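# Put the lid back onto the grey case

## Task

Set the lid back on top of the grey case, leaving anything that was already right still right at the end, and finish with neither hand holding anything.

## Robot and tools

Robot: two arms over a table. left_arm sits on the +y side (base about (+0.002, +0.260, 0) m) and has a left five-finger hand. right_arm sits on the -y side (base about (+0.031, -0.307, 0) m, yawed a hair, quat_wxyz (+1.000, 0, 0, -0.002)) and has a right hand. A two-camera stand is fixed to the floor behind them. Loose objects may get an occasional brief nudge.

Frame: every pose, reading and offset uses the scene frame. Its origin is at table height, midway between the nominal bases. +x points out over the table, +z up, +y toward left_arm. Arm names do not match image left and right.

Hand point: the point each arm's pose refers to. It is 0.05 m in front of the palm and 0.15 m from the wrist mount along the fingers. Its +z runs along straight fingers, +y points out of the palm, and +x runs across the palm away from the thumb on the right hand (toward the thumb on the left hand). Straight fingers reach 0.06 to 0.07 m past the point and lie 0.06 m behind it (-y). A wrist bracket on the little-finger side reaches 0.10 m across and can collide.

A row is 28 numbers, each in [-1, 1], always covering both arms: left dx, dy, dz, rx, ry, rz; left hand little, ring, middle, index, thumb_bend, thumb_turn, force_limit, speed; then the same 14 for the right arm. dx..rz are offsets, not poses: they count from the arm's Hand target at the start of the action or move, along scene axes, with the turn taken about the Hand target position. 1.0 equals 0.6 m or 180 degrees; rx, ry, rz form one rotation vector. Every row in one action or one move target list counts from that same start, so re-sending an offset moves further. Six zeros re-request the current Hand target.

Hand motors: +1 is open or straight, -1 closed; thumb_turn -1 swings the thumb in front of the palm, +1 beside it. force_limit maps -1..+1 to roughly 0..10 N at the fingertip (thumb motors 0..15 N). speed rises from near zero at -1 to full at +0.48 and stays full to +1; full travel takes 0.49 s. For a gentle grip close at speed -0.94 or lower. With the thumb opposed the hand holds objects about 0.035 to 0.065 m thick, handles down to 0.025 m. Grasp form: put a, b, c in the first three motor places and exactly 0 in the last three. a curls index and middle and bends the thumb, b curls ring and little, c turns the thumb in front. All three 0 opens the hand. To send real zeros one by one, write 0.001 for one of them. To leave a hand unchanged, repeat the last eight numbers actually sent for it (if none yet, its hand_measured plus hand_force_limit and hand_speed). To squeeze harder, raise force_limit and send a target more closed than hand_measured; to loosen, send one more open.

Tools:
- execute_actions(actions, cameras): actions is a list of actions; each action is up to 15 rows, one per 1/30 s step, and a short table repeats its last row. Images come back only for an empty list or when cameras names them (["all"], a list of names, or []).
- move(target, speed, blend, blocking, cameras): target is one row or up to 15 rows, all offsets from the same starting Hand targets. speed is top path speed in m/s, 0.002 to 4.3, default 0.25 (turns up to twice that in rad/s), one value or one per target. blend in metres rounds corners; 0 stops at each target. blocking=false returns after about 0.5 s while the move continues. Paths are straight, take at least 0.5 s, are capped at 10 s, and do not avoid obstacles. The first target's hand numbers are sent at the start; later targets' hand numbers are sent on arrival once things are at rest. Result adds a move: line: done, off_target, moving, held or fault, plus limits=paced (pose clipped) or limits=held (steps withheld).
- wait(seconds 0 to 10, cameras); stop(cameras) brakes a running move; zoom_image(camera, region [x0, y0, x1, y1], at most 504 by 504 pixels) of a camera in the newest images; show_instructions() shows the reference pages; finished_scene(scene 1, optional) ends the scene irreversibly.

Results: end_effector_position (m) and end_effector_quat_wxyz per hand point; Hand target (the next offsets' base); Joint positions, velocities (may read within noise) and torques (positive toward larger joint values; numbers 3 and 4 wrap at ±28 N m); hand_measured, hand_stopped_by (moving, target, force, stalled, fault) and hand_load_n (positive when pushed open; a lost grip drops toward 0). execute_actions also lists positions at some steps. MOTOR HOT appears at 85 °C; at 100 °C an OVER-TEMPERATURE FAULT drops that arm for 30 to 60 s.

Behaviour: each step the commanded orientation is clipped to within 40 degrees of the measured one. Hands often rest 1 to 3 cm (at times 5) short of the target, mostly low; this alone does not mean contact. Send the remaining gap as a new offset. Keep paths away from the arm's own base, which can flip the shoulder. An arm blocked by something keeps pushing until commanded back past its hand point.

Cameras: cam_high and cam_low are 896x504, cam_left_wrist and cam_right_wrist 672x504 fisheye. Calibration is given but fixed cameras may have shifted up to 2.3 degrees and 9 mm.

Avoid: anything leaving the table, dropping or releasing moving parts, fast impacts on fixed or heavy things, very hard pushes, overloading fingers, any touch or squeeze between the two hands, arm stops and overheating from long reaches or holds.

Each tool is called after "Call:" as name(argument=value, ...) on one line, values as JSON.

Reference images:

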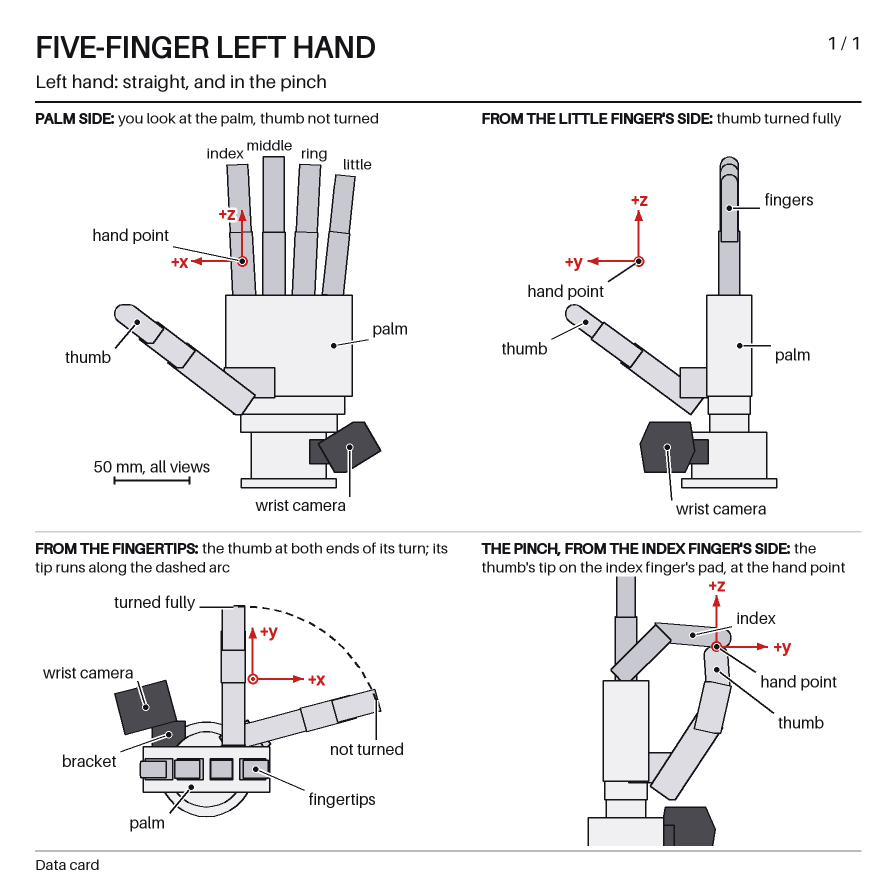

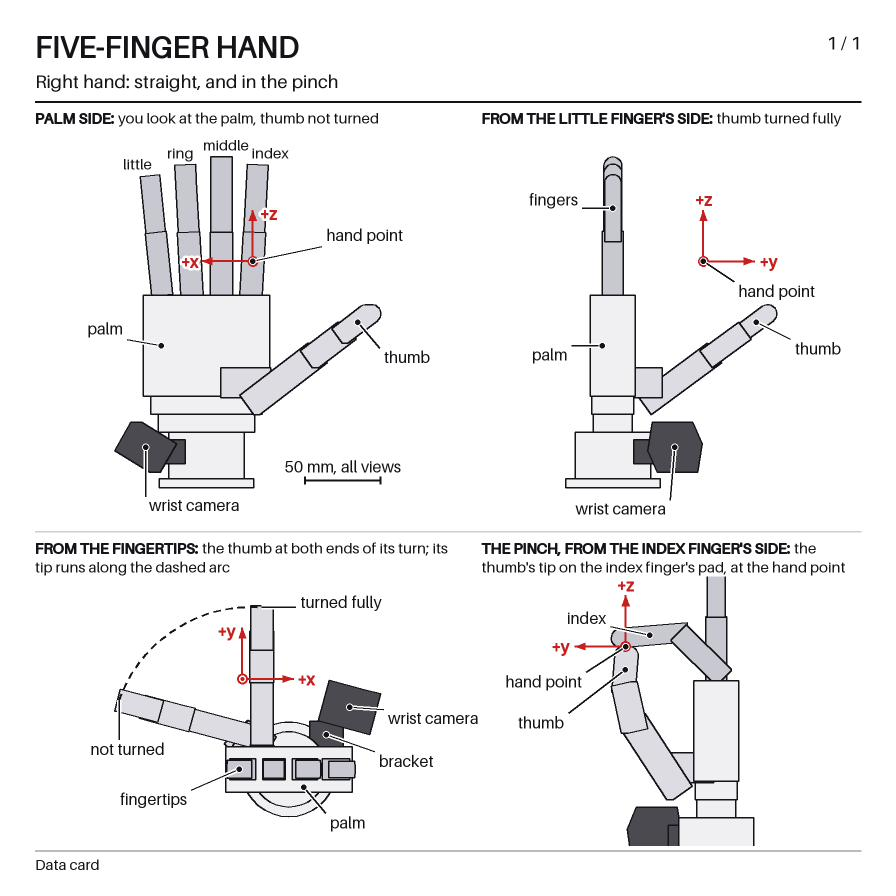

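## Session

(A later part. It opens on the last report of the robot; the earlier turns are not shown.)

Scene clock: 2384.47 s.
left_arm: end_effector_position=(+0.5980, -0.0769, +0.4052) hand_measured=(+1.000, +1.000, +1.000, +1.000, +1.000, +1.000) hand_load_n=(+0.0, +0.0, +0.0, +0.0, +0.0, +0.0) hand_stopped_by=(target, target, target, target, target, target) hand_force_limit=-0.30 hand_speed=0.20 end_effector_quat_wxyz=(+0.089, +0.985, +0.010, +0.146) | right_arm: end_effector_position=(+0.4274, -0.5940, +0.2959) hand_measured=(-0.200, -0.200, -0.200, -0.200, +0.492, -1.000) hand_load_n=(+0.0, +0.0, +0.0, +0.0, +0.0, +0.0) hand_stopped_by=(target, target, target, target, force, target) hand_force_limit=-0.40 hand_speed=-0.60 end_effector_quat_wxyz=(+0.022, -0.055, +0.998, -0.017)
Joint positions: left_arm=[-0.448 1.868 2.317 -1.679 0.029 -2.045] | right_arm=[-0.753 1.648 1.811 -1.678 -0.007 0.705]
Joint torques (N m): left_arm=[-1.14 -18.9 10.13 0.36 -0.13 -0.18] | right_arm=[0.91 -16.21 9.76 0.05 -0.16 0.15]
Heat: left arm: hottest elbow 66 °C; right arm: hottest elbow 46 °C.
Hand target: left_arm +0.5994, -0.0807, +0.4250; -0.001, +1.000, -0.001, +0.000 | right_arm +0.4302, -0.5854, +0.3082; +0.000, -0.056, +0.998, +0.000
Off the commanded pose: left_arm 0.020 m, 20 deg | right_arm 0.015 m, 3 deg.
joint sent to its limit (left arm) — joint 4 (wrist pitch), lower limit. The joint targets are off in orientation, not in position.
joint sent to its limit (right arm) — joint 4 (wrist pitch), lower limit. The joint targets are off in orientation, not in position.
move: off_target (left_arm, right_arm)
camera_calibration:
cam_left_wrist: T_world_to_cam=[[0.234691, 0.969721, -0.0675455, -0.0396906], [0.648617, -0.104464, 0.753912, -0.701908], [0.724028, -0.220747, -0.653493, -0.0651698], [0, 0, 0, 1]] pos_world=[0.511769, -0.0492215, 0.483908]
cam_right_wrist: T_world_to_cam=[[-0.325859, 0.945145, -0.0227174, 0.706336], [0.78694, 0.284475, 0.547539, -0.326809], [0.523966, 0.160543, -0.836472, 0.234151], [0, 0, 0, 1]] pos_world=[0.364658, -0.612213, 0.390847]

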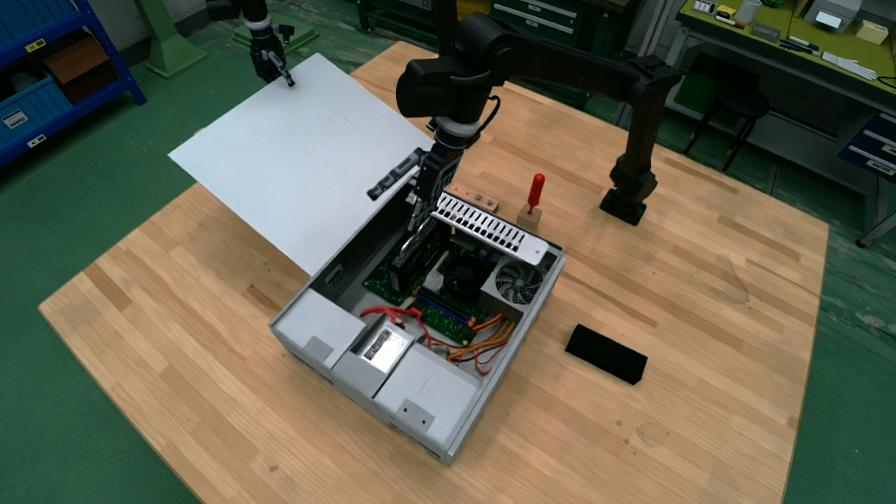

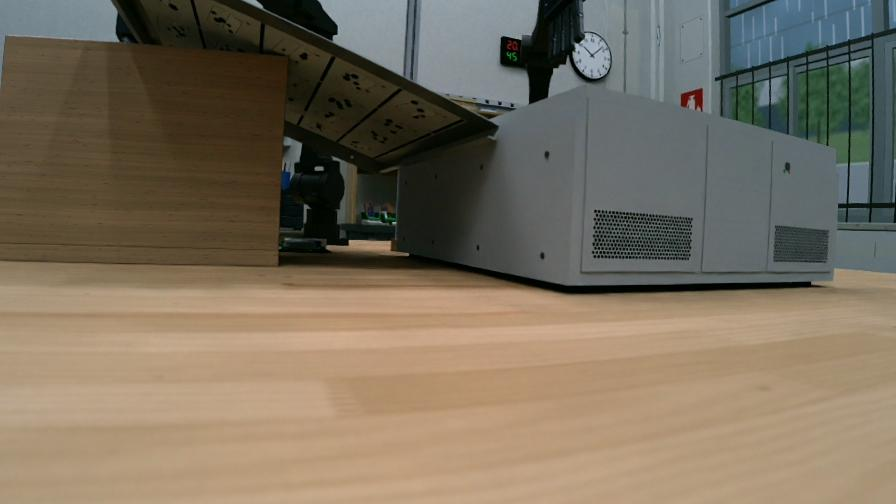

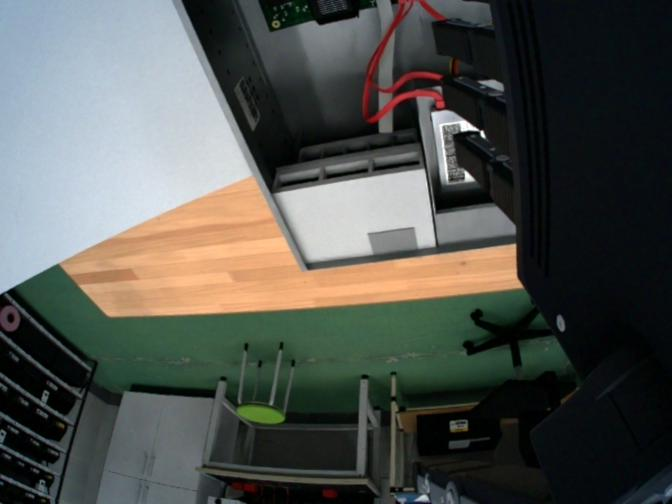

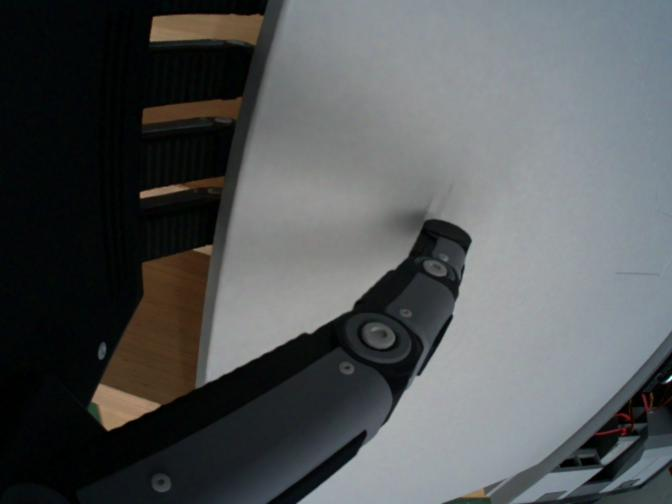

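Call:
execute_actions(actions=[])

Scene clock: 2442.23 s.
left_arm: end_effector_position=(+0.5980, -0.0769, +0.4052) hand_measured=(+1.000, +1.000, +1.000, +1.000, +1.000, +1.000) hand_load_n=(+0.5, +0.0, +0.0, +0.0, +0.0, +0.0) hand_stopped_by=(target, target, target, target, target, target) hand_force_limit=-0.30 hand_speed=0.20 end_effector_quat_wxyz=(+0.089, +0.985, +0.010, +0.146) | right_arm: end_effector_position=(+0.4274, -0.5940, +0.2959) hand_measured=(-0.200, -0.200, -0.200, -0.200, +0.492, -1.000) hand_load_n=(+0.0, +0.0, +0.0, +0.5, +0.0, +0.0) hand_stopped_by=(target, target, target, target, force, target) hand_force_limit=-0.40 hand_speed=-0.60 end_effector_quat_wxyz=(+0.022, -0.054, +0.998, -0.017)
Joint positions: left_arm=[-0.448 1.868 2.317 -1.679 0.029 -2.045] | right_arm=[-0.753 1.648 1.811 -1.678 -0.007 0.705]
Joint velocities: within noise
Joint torques (N m): left_arm=[-1.03 -18.55 10.17 0.39 -0.17 -0.15] | right_arm=[0.85 -16.26 9.74 0.03 -0.16 0.13]
Heat: left arm: hottest elbow 65 °C; right arm: hottest elbow 45 °C.
Hand target: left_arm +0.5994, -0.0807, +0.4250; -0.001, +1.000, -0.001, +0.000 | right_arm +0.4302, -0.5855, +0.3082; +0.000, -0.056, +0.998, +0.000
Off the commanded pose: left_arm 0.020 m, 20 deg | right_arm 0.015 m, 3 deg.
camera_calibration:
cam_left_wrist: T_world_to_cam=[[0.234691, 0.969721, -0.0675455, -0.0396906], [0.648617, -0.104464, 0.753912, -0.701908], [0.724028, -0.220747, -0.653493, -0.0651698], [0, 0, 0, 1]] pos_world=[0.511769, -0.0492215, 0.483908]
cam_right_wrist: T_world_to_cam=[[-0.32551, 0.945266, -0.022702, 0.706276], [0.787043, 0.284175, 0.547547, -0.327033], [0.524029, 0.160365, -0.836467, 0.234017], [0, 0, 0, 1]] pos_world=[0.364657, -0.612212, 0.390847]

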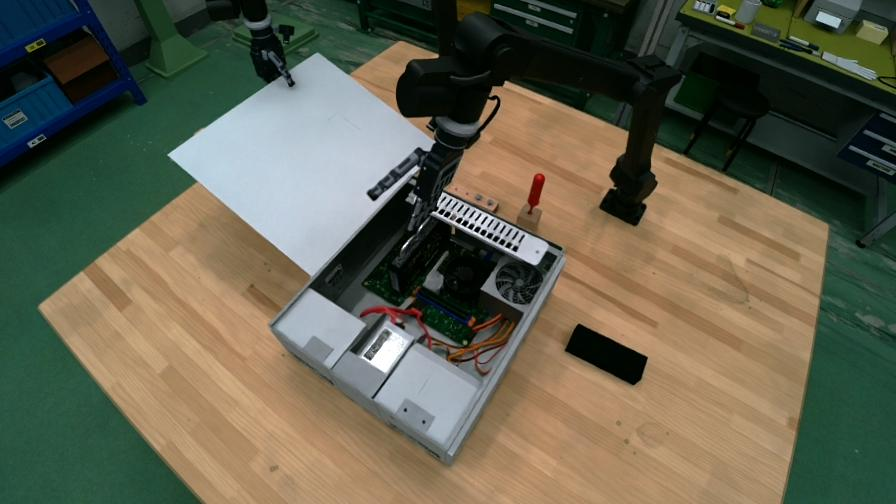

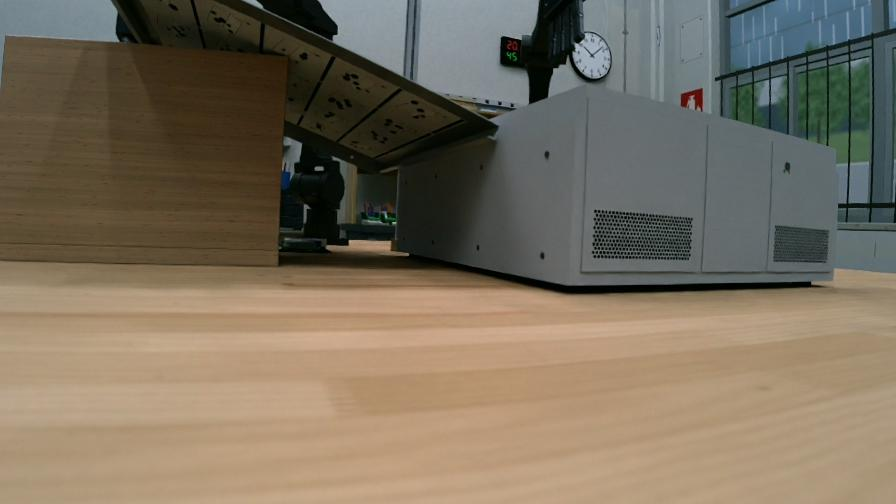

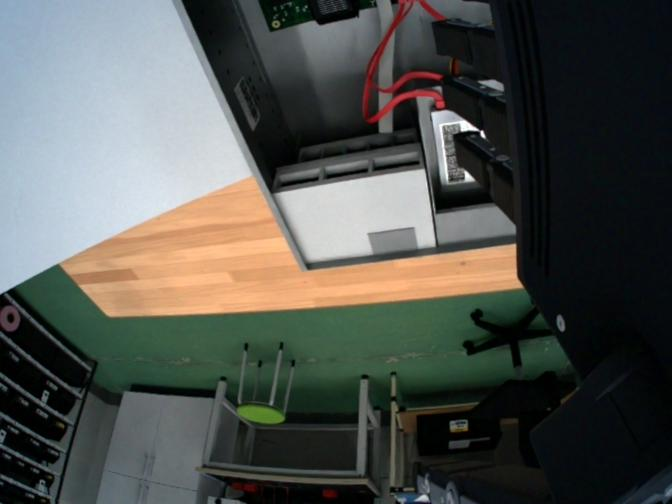

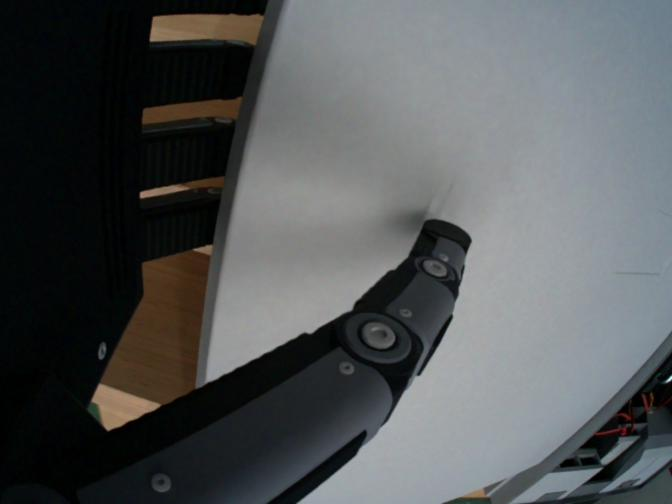

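Call:
zoom_image(camera="cam_low", region=[260, 0, 600, 280])

Call:
zoom_image(camera="cam_high", region=[150, 30, 580, 340])

Scaled by 1.482 from the camera's 896x504 image, which has a finer 1280x720 frame.

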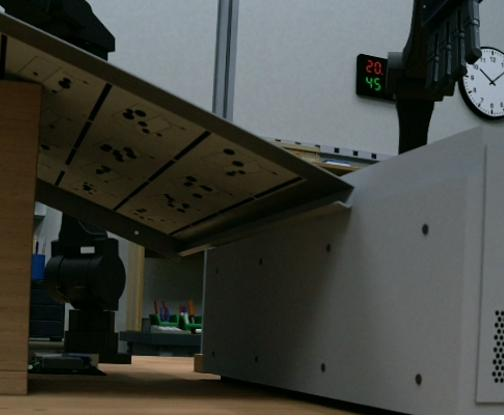

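Scaled by 1.172 from the camera's 896x504 image, which has a finer 1280x720 frame.

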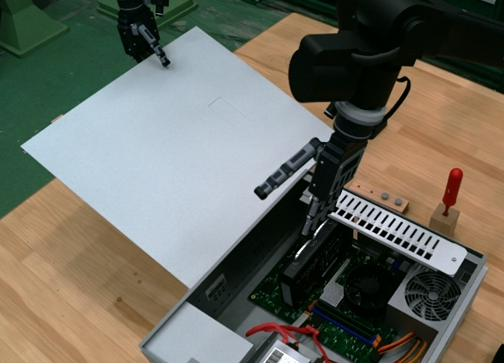

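Call:
move(target=[0,0,0,0,0,0,0,0,0,0,0,0,-0.3,0.2,0,0,-0.05,0,0,0,-0.2,-0.2,-0.2,-0.2,-0.2,-1,-0.4,-0.6], speed=0.06, cameras=["cam_low","cam_high"])

Scene clock: 2505.77 s.
left_arm: end_effector_position=(+0.5980, -0.0769, +0.4052) hand_measured=(+1.000, +1.000, +1.000, +1.000, +1.000, +1.000) hand_load_n=(+0.0, +0.0, +0.0, +0.0, +0.0, +0.0) hand_stopped_by=(target, target, target, target, target, target) hand_force_limit=-0.30 hand_speed=0.20 end_effector_quat_wxyz=(+0.089, +0.985, +0.010, +0.146) | right_arm: end_effector_position=(+0.4243, -0.5901, +0.2853) hand_measured=(-0.200, -0.200, -0.200, -0.200, +0.492, -1.000) hand_load_n=(+0.0, +0.0, +0.0, -0.5, +1.0, -0.5) hand_stopped_by=(target, target, target, target, force, target) hand_force_limit=-0.40 hand_speed=-0.60 end_effector_quat_wxyz=(+0.011, -0.055, +0.998, -0.009)
Joint positions: left_arm=[-0.448 1.868 2.317 -1.679 0.029 -2.045] | right_arm=[-0.75 1.651 1.785 -1.678 -0.003 0.706]
Joint torques (N m): left_arm=[-1.14 -18.26 10.03 0.42 -0.16 -0.17] | right_arm=[0.97 -12.98 9.4 -0.02 0.09 0.12]
Heat: left arm: hottest elbow 64 °C; right arm: hottest elbow 45 °C.
Hand target: left_arm +0.5994, -0.0807, +0.4250; -0.001, +1.000, -0.001, +0.000 | right_arm +0.4302, -0.5855, +0.2782; +0.000, -0.056, +0.998, +0.000
Off the commanded pose: left_arm 0.020 m, 20 deg | right_arm 0.010 m, 2 deg.
joint sent to its limit (left arm) — joint 4 (wrist pitch), lower limit. The joint targets are off in orientation, not in position.
joint sent to its limit (right arm) — joint 4 (wrist pitch), lower limit. The joint targets still meet the commanded pose.
move: off_target (left_arm)
Images, in order (width x height): cam_high 896x504, cam_low 896x504.

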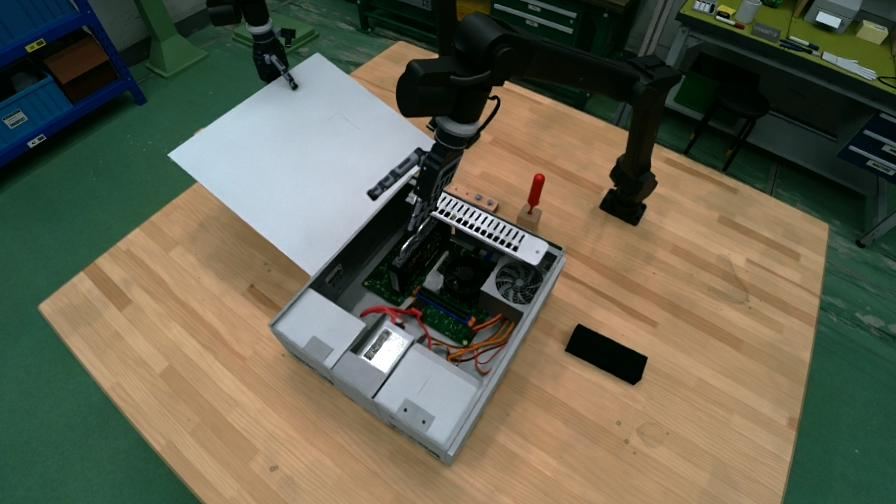

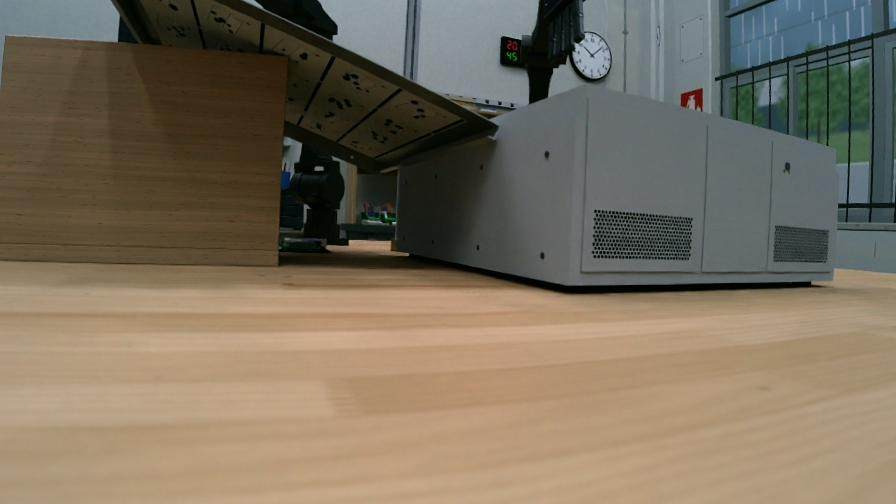

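Call:
move(target=[0,0,0,0,0,0,0,0,0,0,0,0,-0.3,0.2,0,0,-0.05,0,0,0,-0.2,-0.2,-0.2,-0.2,-0.2,-1,-0.4,-0.6], speed=0.06, cameras=["cam_low","cam_right_wrist"])

Scene clock: 2513.90 s.
left_arm: end_effector_position=(+0.5980, -0.0769, +0.4052) hand_measured=(+1.000, +1.000, +1.000, +1.000, +1.000, +1.000) hand_load_n=(+0.0, +0.0, +0.0, +0.0, -0.5, +0.0) hand_stopped_by=(target, target, target, target, target, target) hand_force_limit=-0.30 hand_speed=0.20 end_effector_quat_wxyz=(+0.089, +0.985, +0.010, +0.146) | right_arm: end_effector_position=(+0.4243, -0.5894, +0.2760) hand_measured=(-0.200, -0.200, -0.200, -0.200, +0.492, -1.000) hand_load_n=(+0.0, +0.0, +0.0, +0.0, +3.5, -1.0) hand_stopped_by=(target, target, target, target, force, target) hand_force_limit=-0.40 hand_speed=-0.60 end_effector_quat_wxyz=(+0.018, -0.054, +0.998, -0.015)
Joint positions: left_arm=[-0.448 1.868 2.317 -1.679 0.029 -2.045] | right_arm=[-0.75 1.631 1.737 -1.629 -0.005 0.708]
Joint torques (N m): left_arm=[-0.79 -18.61 10.29 0.31 -0.18 -0.19] | right_arm=[1.03 -10.99 6.35 1.06 0.22 0.11]
Heat: left arm: hottest elbow 64 °C; right arm: hottest elbow 46 °C.
Hand target: left_arm +0.5994, -0.0807, +0.4250; -0.001, +1.000, -0.001, +0.000 | right_arm +0.4302, -0.5855, +0.2480; +0.000, -0.056, +0.998, +0.000
Off the commanded pose: left_arm 0.020 m, 20 deg | right_arm 0.029 m, 3 deg.
joint sent to its limit (left arm) — joint 4 (wrist pitch), lower limit. The joint targets are off in orientation, not in position.
move: off_target (left_arm, right_arm)
camera_calibration:
cam_right_wrist: T_world_to_cam=[[-0.325554, 0.945368, -0.0171263, 0.699026], [0.790623, 0.282109, 0.543443, -0.316482], [0.518585, 0.163379, -0.839272, 0.223159], [0, 0, 0, 1]] pos_world=[0.362061, -0.608014, 0.371253]
Images, in order (width x height): cam_low 896x504, cam_right_wrist 672x504.

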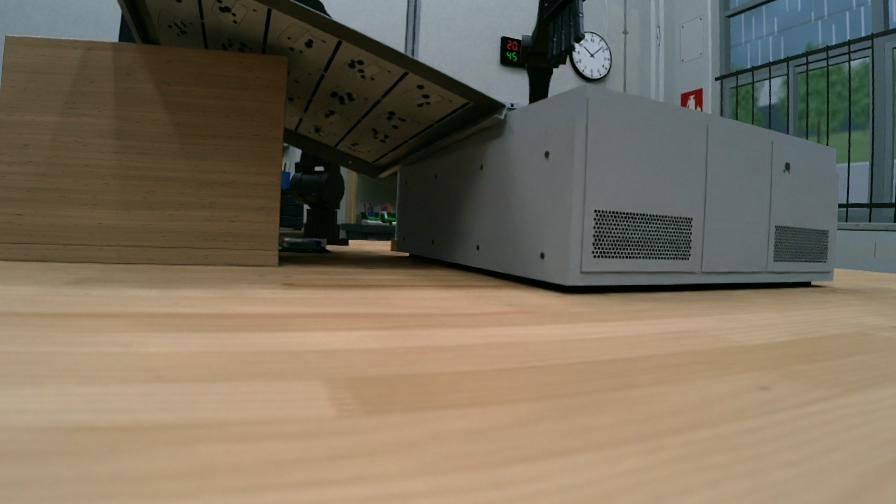

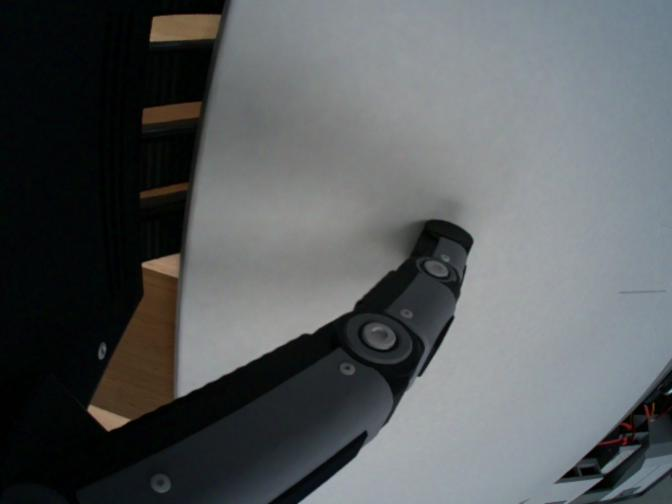

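Call:
wait(seconds=0.5, cameras=["cam_low","cam_high"])

Call:
zoom_image(camera="cam_low", region=[340, 60, 560, 240])

Call:
zoom_image(camera="cam_high", region=[150, 30, 580, 340])

Scene clock: 2520.13 s.
left_arm: end_effector_position=(+0.5980, -0.0769, +0.4052) hand_measured=(+1.000, +1.000, +1.000, +1.000, +1.000, +1.000) hand_load_n=(+0.0, +0.0, +0.0, +0.0, +0.0, +0.0) hand_stopped_by=(target, target, target, target, target, target) hand_force_limit=-0.30 hand_speed=0.20 end_effector_quat_wxyz=(+0.089, +0.985, +0.010, +0.146) | right_arm: end_effector_position=(+0.4242, -0.5894, +0.2761) hand_measured=(-0.200, -0.200, -0.200, -0.200, +0.492, -1.000) hand_load_n=(+0.0, +0.0, +0.0, +0.0, +3.0, -1.0) hand_stopped_by=(target, target, target, target, force, target) hand_force_limit=-0.40 hand_speed=-0.60 end_effector_quat_wxyz=(+0.019, -0.054, +0.998, -0.016)
Joint positions: left_arm=[-0.448 1.868 2.317 -1.679 0.029 -2.045] | right_arm=[-0.75 1.631 1.737 -1.629 -0.005 0.708]
Joint torques (N m): left_arm=[-1.03 -18.61 10.06 0.31 -0.15 -0.18] | right_arm=[0.97 -11.11 6.37 1.02 0.23 0.1]
Heat: left arm: hottest elbow 64 °C; right arm: hottest elbow 45 °C.
Hand target: left_arm +0.5994, -0.0807, +0.4250; -0.001, +1.000, -0.001, +0.000 | right_arm +0.4302, -0.5854, +0.2482; +0.000, -0.056, +0.998, +0.000
Off the commanded pose: left_arm 0.020 m, 20 deg | right_arm 0.029 m, 3 deg.
wait: 0.50 s; at rest from the start
Images, in order (width x height): cam_high 896x504, cam_low 896x504.

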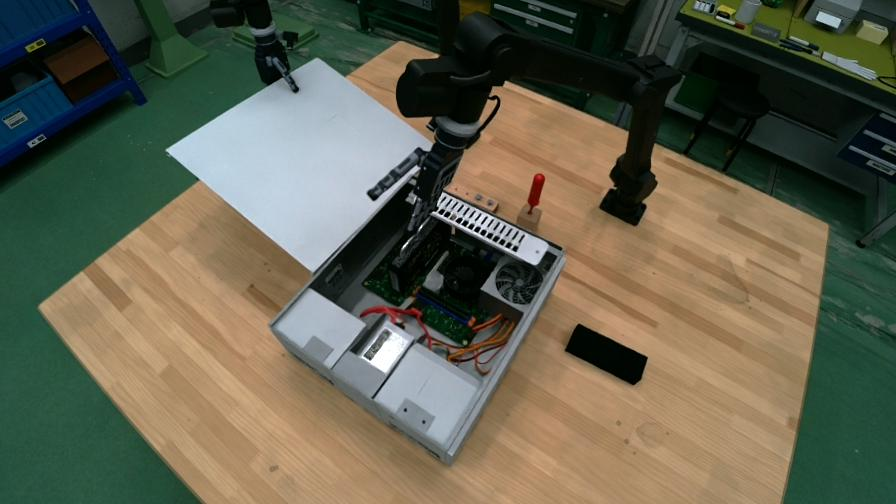

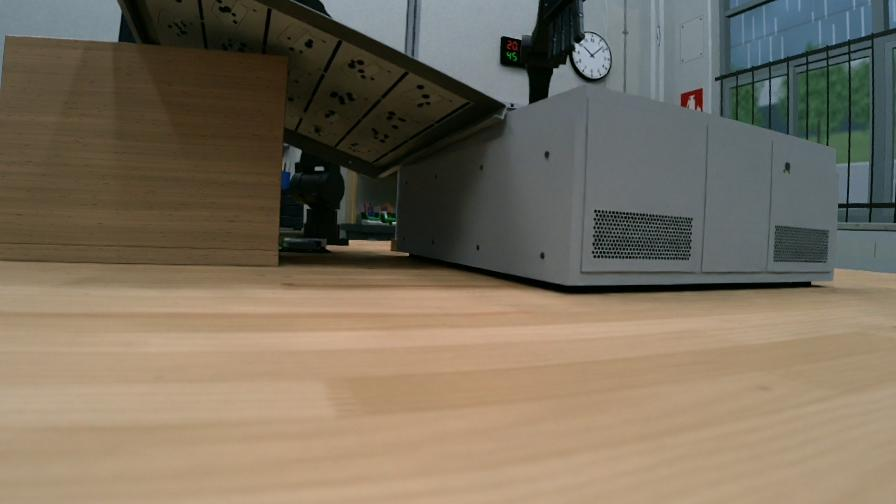

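Scaled by 2.291 from the camera's 896x504 image, which has a finer 1280x720 frame.

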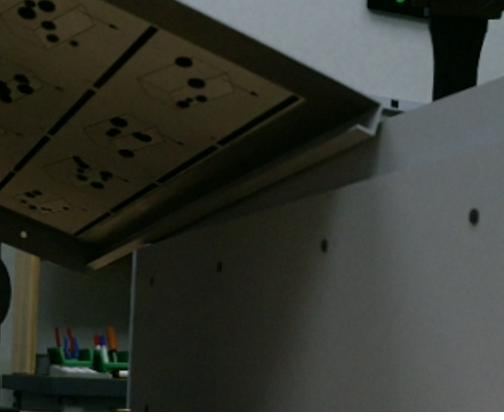

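Scaled by 1.172 from the camera's 896x504 image, which has a finer 1280x720 frame.

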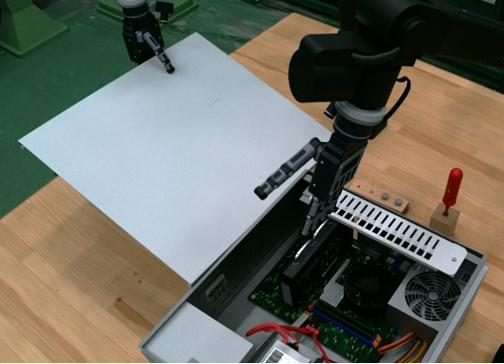

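Call:
move(target=[0,0,0,0,0,0,0,0,0,0,0,0,-0.3,0.2,0,0,-0.04,0,0,0,-0.2,-0.2,-0.2,-0.2,-0.2,-1,-0.4,-0.6], speed=0.06, cameras=["cam_low","cam_high"])

Call:
zoom_image(camera="cam_low", region=[340, 60, 560, 240])

Scene clock: 2561.97 s.
left_arm: end_effector_position=(+0.5980, -0.0769, +0.4052) hand_measured=(+1.000, +1.000, +1.000, +1.000, +1.000, +1.000) hand_load_n=(+0.0, +0.0, +0.0, +0.0, +0.0, +0.0) hand_stopped_by=(target, target, target, target, target, target) hand_force_limit=-0.30 hand_speed=0.20 end_effector_quat_wxyz=(+0.089, +0.985, +0.010, +0.146) | right_arm: end_effector_position=(+0.4246, -0.5897, +0.2757) hand_measured=(-0.200, -0.200, -0.200, -0.200, +0.492, -1.000) hand_load_n=(+0.0, +0.0, +0.0, +0.0, +5.0, -1.5) hand_stopped_by=(target, target, target, target, force, target) hand_force_limit=-0.40 hand_speed=-0.60 end_effector_quat_wxyz=(+0.036, -0.054, +0.997, -0.034)
Joint positions: left_arm=[-0.448 1.868 2.317 -1.679 0.029 -2.045] | right_arm=[-0.75 1.594 1.692 -1.569 -0.006 0.708]
Joint torques (N m): left_arm=[-1.2 -18.78 10.13 0.44 -0.19 -0.19] | right_arm=[0.91 -7.88 4.45 1.16 0.27 0.1]
Heat: left arm: hottest elbow 65 °C; right arm: hottest elbow 44 °C.
Hand target: left_arm +0.5994, -0.0807, +0.4250; -0.001, +1.000, -0.001, +0.000 | right_arm +0.4302, -0.5854, +0.2241; +0.000, -0.056, +0.998, +0.000
Off the commanded pose: left_arm 0.020 m, 20 deg | right_arm 0.052 m, 6 deg.
joint sent to its limit (left arm) — joint 4 (wrist pitch), lower limit. The joint targets are off in orientation, not in position.
move: off_target (left_arm, right_arm)
Images, in order (width x height): cam_high 896x504, cam_low 896x504.

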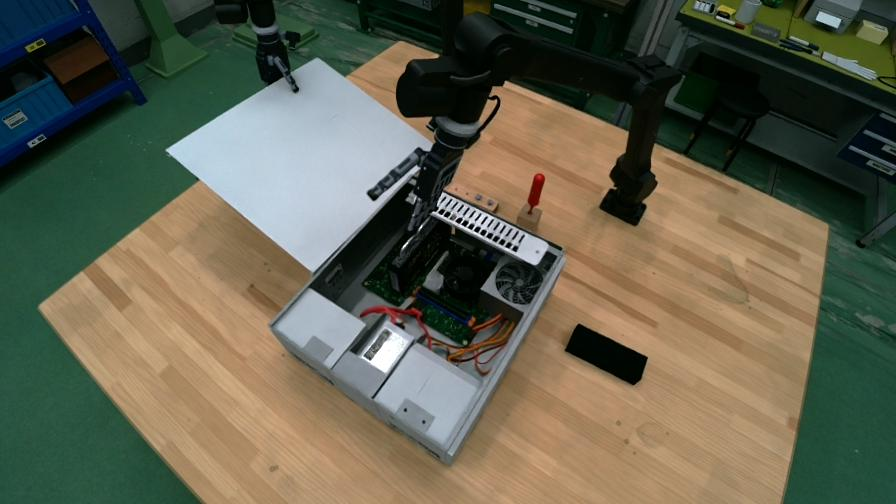

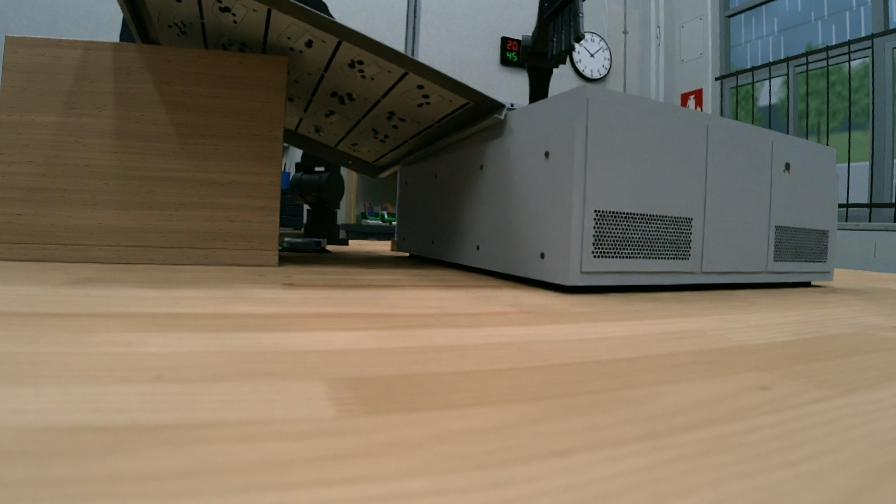

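Scaled by 2.291 from the camera's 896x504 image, which has a finer 1280x720 frame.

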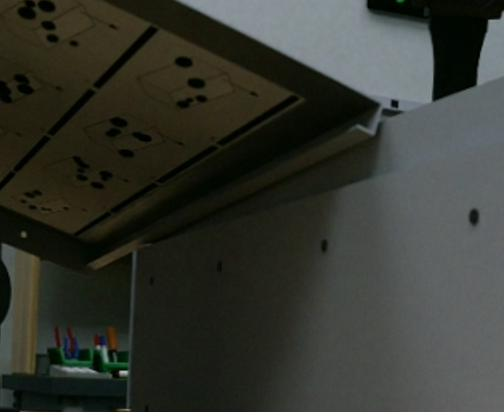

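Call:
move(target=[0,0,0,0,0,0,0,0,0,0,0,0,-0.3,0.2,0,0,0.09,0,0,0,-0.2,-0.2,-0.2,-0.2,-0.2,-1,-0.4,-0.6], speed=0.1, cameras=["cam_right_wrist"])

Scene clock: 2678.83 s.
left_arm: end_effector_position=(+0.5980, -0.0769, +0.4052) hand_measured=(+1.000, +1.000, +1.000, +1.000, +1.000, +1.000) hand_load_n=(+0.5, +0.0, +0.0, +0.5, +0.0, +0.0) hand_stopped_by=(target, target, target, target, target, target) hand_force_limit=-0.30 hand_speed=0.20 end_effector_quat_wxyz=(+0.089, +0.985, +0.010, +0.146) | right_arm: end_effector_position=(+0.4219, -0.5853, +0.2818) hand_measured=(-0.200, -0.200, -0.200, -0.200, +0.492, -1.000) hand_load_n=(+0.0, +0.0, +0.0, +0.5, +2.0, +1.0) hand_stopped_by=(target, target, target, target, force, target) hand_force_limit=-0.40 hand_speed=-0.60 end_effector_quat_wxyz=(+0.010, -0.051, +0.999, -0.005)
Joint positions: left_arm=[-0.448 1.868 2.317 -1.679 0.029 -2.045] | right_arm=[-0.748 1.639 1.761 -1.672 -0.007 0.717]
Joint torques (N m): left_arm=[-0.97 -18.9 10.03 0.29 -0.14 -0.13] | right_arm=[0.97 -11.69 11.63 -0.35 0.21 0.02]
Heat: left arm: hottest elbow 65 °C; right arm: hottest elbow 41 °C.
Hand target: left_arm +0.5994, -0.0807, +0.4250; -0.001, +1.000, -0.001, +0.000 | right_arm +0.4302, -0.5854, +0.2782; +0.000, -0.056, +0.998, +0.000
Off the commanded pose: left_arm 0.020 m, 20 deg | right_arm 0.009 m, 1 deg.
joint sent to its limit (left arm) — joint 4 (wrist pitch), lower limit. The joint targets are off in orientation, not in position.
joint sent to its limit (right arm) — joint 4 (wrist pitch), lower limit. The joint targets still meet the commanded pose.
move: off_target (left_arm)
camera_calibration:
cam_right_wrist: T_world_to_cam=[[-0.319202, 0.947657, 0.00749974, 0.686145], [0.802619, 0.266124, 0.533836, -0.330714], [0.503898, 0.176421, -0.845555, 0.244281], [0, 0, 0, 1]] pos_world=[0.361363, -0.605316, 0.377954]
Images, in order (width x height): cam_right_wrist 672x504.

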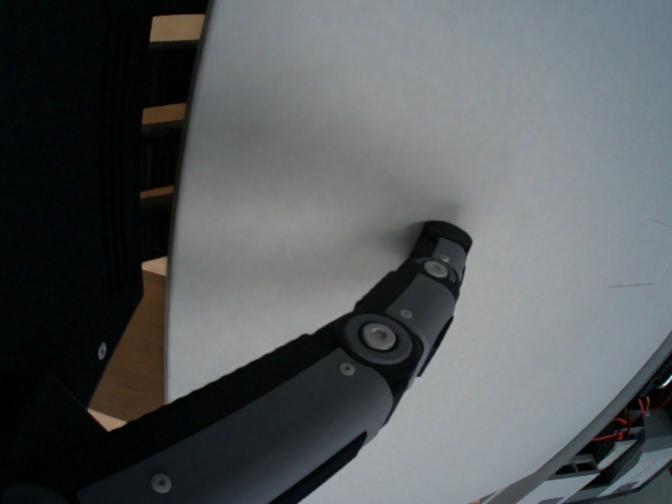

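Call:
move(target=[0,0,0,0,0,0,0,0,0,0,0,0,-0.3,0.2,0,0,0,0,0,0,-0.5,-0.5,-0.5,-0.5,-0.2,-1,-0.4,-0.8], speed=0.06, cameras=["cam_right_wrist"])

Scene clock: 2688.27 s.
left_arm: end_effector_position=(+0.5980, -0.0769, +0.4052) hand_measured=(+1.000, +1.000, +1.000, +1.000, +1.000, +1.000) hand_load_n=(+0.0, +0.0, +0.0, +0.0, +0.0, +0.0) hand_stopped_by=(target, target, target, target, target, target) hand_force_limit=-0.30 hand_speed=0.20 end_effector_quat_wxyz=(+0.089, +0.985, +0.010, +0.146) | right_arm: end_effector_position=(+0.4223, -0.5850, +0.2811) hand_measured=(-0.500, -0.472, -0.398, -0.436, +0.494, -1.000) hand_load_n=(+0.0, +8.0, +2.0, +5.0, +8.5, +0.5) hand_stopped_by=(target, force, force, force, force, target) hand_force_limit=-0.40 hand_speed=-0.80 end_effector_quat_wxyz=(+0.009, -0.050, +0.999, -0.003)
Joint positions: left_arm=[-0.448 1.868 2.317 -1.679 0.029 -2.045] | right_arm=[-0.748 1.641 1.761 -1.673 -0.009 0.718]
Joint torques (N m): left_arm=[-1.32 -18.55 10 0.54 -0.16 -0.17] | right_arm=[0.79 -11.93 11.6 -0.27 0.32 0]
Heat: left arm: hottest elbow 65 °C; right arm: hottest elbow 41 °C.
Hand target: left_arm +0.5994, -0.0807, +0.4250; -0.001, +1.000, -0.001, +0.000 | right_arm +0.4302, -0.5855, +0.2781; +0.000, -0.056, +0.998, +0.000
Off the commanded pose: left_arm 0.020 m, 20 deg | right_arm 0.008 m, 1 deg.
joint sent to its limit (left arm) — joint 4 (wrist pitch), lower limit. The joint targets are off in orientation, not in position.
joint sent to its limit (right arm) — joint 4 (wrist pitch), lower limit. The joint targets still meet the commanded pose.
move: off_target (left_arm)
camera_calibration:
cam_right_wrist: T_world_to_cam=[[-0.318173, 0.947959, 0.0118398, 0.684485], [0.803276, 0.262936, 0.534428, -0.333074], [0.503502, 0.179551, -0.845131, 0.245227], [0, 0, 0, 1]] pos_world=[0.361862, -0.605317, 0.377148]
Images, in order (width x height): cam_right_wrist 672x504.

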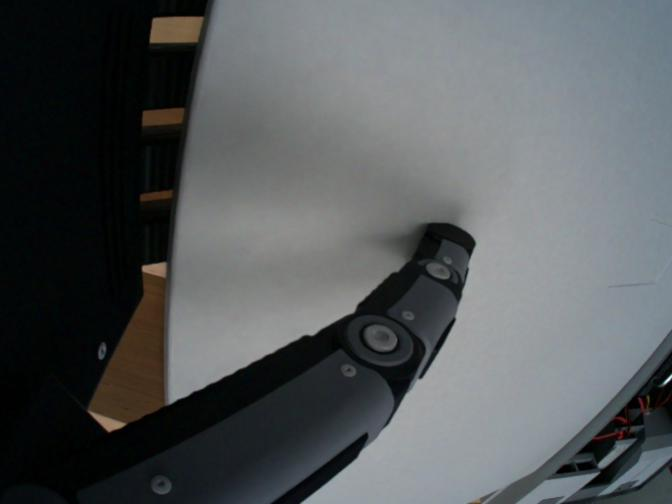

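Call:
move(target=[0,0,0,0,0,0,0,0,0,0,0,0,-0.3,0.2,0,-0.06,0,0,0,0,-0.5,-0.5,-0.5,-0.5,-0.2,-1,-0.4,-0.8], speed=0.06, cameras=["cam_low","cam_high"])

Call:
zoom_image(camera="cam_low", region=[340, 60, 560, 240])

Scene clock: 2696.57 s.
left_arm: end_effector_position=(+0.5980, -0.0769, +0.4052) hand_measured=(+1.000, +1.000, +1.000, +1.000, +1.000, +1.000) hand_load_n=(+0.0, +0.0, +0.0, +0.0, +0.0, +0.0) hand_stopped_by=(target, target, target, target, target, target) hand_force_limit=-0.30 hand_speed=0.20 end_effector_quat_wxyz=(+0.089, +0.985, +0.010, +0.146) | right_arm: end_effector_position=(+0.4319, -0.5959, +0.2777) hand_measured=(-0.500, -0.472, -0.398, -0.436, +0.494, -1.000) hand_load_n=(+0.5, +5.5, +1.5, +7.0, +13.5, -0.5) hand_stopped_by=(target, force, force, force, force, target) hand_force_limit=-0.40 hand_speed=-0.80 end_effector_quat_wxyz=(+0.012, -0.067, +0.998, +0.002)
Joint positions: left_arm=[-0.448 1.868 2.317 -1.679 0.029 -2.045] | right_arm=[-0.753 1.689 1.81 -1.679 -0.019 0.68]
Joint torques (N m): left_arm=[-1.08 -18.37 10.25 0.5 -0.17 -0.15] | right_arm=[-2.32 -11.99 13.67 -0.06 0.63 -0.12]
Heat: left arm: hottest elbow 65 °C; right arm: hottest elbow 42 °C.
Hand target: left_arm +0.5994, -0.0807, +0.4250; -0.001, +1.000, -0.001, +0.000 | right_arm +0.4302, -0.6214, +0.2781; +0.000, -0.056, +0.998, +0.000
Off the commanded pose: left_arm 0.020 m, 20 deg | right_arm 0.026 m, 2 deg.
joint sent to its limit (left arm) — joint 4 (wrist pitch), lower limit. The joint targets are off in orientation, not in position.
joint sent to its limit (right arm) — joint 4 (wrist pitch), lower limit. The joint targets still meet the commanded pose.
move: off_target (left_arm, right_arm)
Images, in order (width x height): cam_high 896x504, cam_low 896x504.

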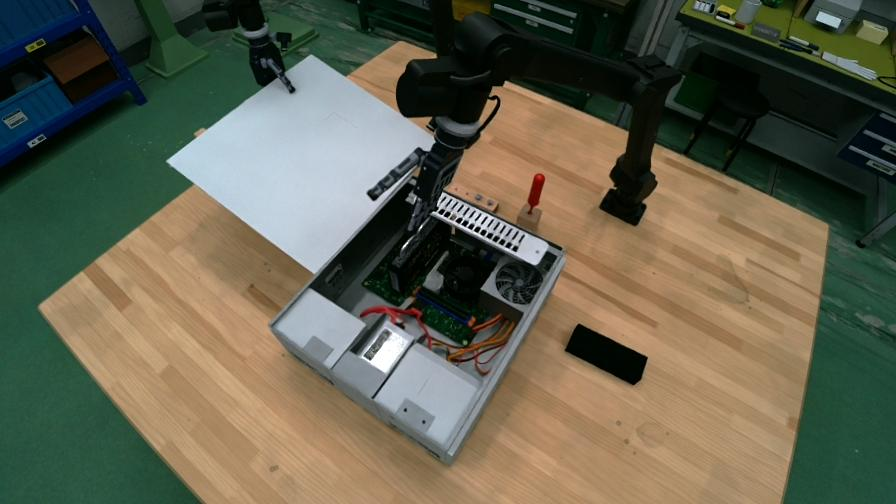

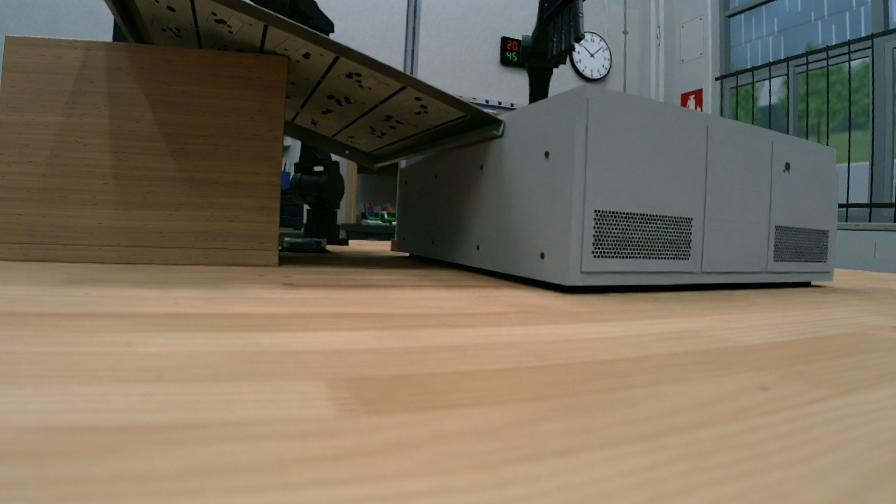

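Scaled by 2.291 from the camera's 896x504 image, which has a finer 1280x720 frame.

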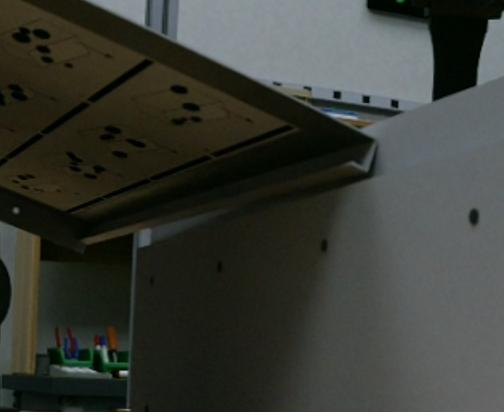

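Call:
move(target=[0,0,0,0,0,0,0,0,0,0,0,0,-0.3,0.2,0,0.015,0,0,0,0,-0.5,-0.5,-0.5,-0.5,0.53,-1,-0.4,-0.8], speed=0.06, cameras=["cam_right_wrist"])

Scene clock: 2720.50 s.
left_arm: end_effector_position=(+0.5980, -0.0769, +0.4052) hand_measured=(+1.000, +1.000, +1.000, +1.000, +1.000, +1.000) hand_load_n=(+0.0, +0.0, +0.0, +0.0, +0.0, +0.0) hand_stopped_by=(target, target, target, target, target, target) hand_force_limit=-0.30 hand_speed=0.20 end_effector_quat_wxyz=(+0.089, +0.985, +0.010, +0.146) | right_arm: end_effector_position=(+0.4315, -0.5972, +0.2761) hand_measured=(-0.500, -0.474, -0.398, -0.436, +0.532, -1.000) hand_load_n=(+0.5, +2.0, +0.0, +1.5, +6.0, +0.5) hand_stopped_by=(target, force, force, force, force, target) hand_force_limit=-0.40 hand_speed=-0.80 end_effector_quat_wxyz=(+0.010, -0.066, +0.998, +0.002)
Joint positions: left_arm=[-0.448 1.868 2.317 -1.679 0.029 -2.045] | right_arm=[-0.755 1.692 1.81 -1.679 -0.017 0.68]
Joint torques (N m): left_arm=[-1.61 -18.96 10.03 0.49 -0.17 -0.19] | right_arm=[-1.44 -13.45 12.11 -0.03 0.57 0]
Heat: left arm: hottest elbow 65 °C; right arm: hottest elbow 44 °C.
Hand target: left_arm +0.5994, -0.0807, +0.4250; -0.001, +1.000, -0.001, +0.000 | right_arm +0.4302, -0.6124, +0.2782; +0.000, -0.056, +0.998, +0.000
Off the commanded pose: left_arm 0.020 m, 20 deg | right_arm 0.015 m, 2 deg.
joint sent to its limit (left arm) — joint 4 (wrist pitch), lower limit. The joint targets are off in orientation, not in position.
joint sent to its limit (right arm) — joint 4 (wrist pitch), lower limit. The joint targets still meet the commanded pose.
move: off_target (left_arm, right_arm)
camera_calibration:
cam_right_wrist: T_world_to_cam=[[-0.347738, 0.937366, 0.0205762, 0.702993], [0.794298, 0.282861, 0.537663, -0.319692], [0.498167, 0.203309, -0.842909, 0.254488], [0, 0, 0, 1]] pos_world=[0.37161, -0.620274, 0.371932]
Images, in order (width x height): cam_right_wrist 672x504.

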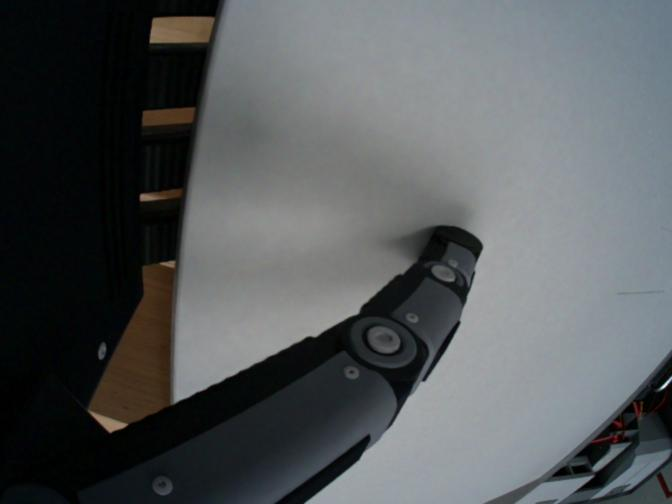

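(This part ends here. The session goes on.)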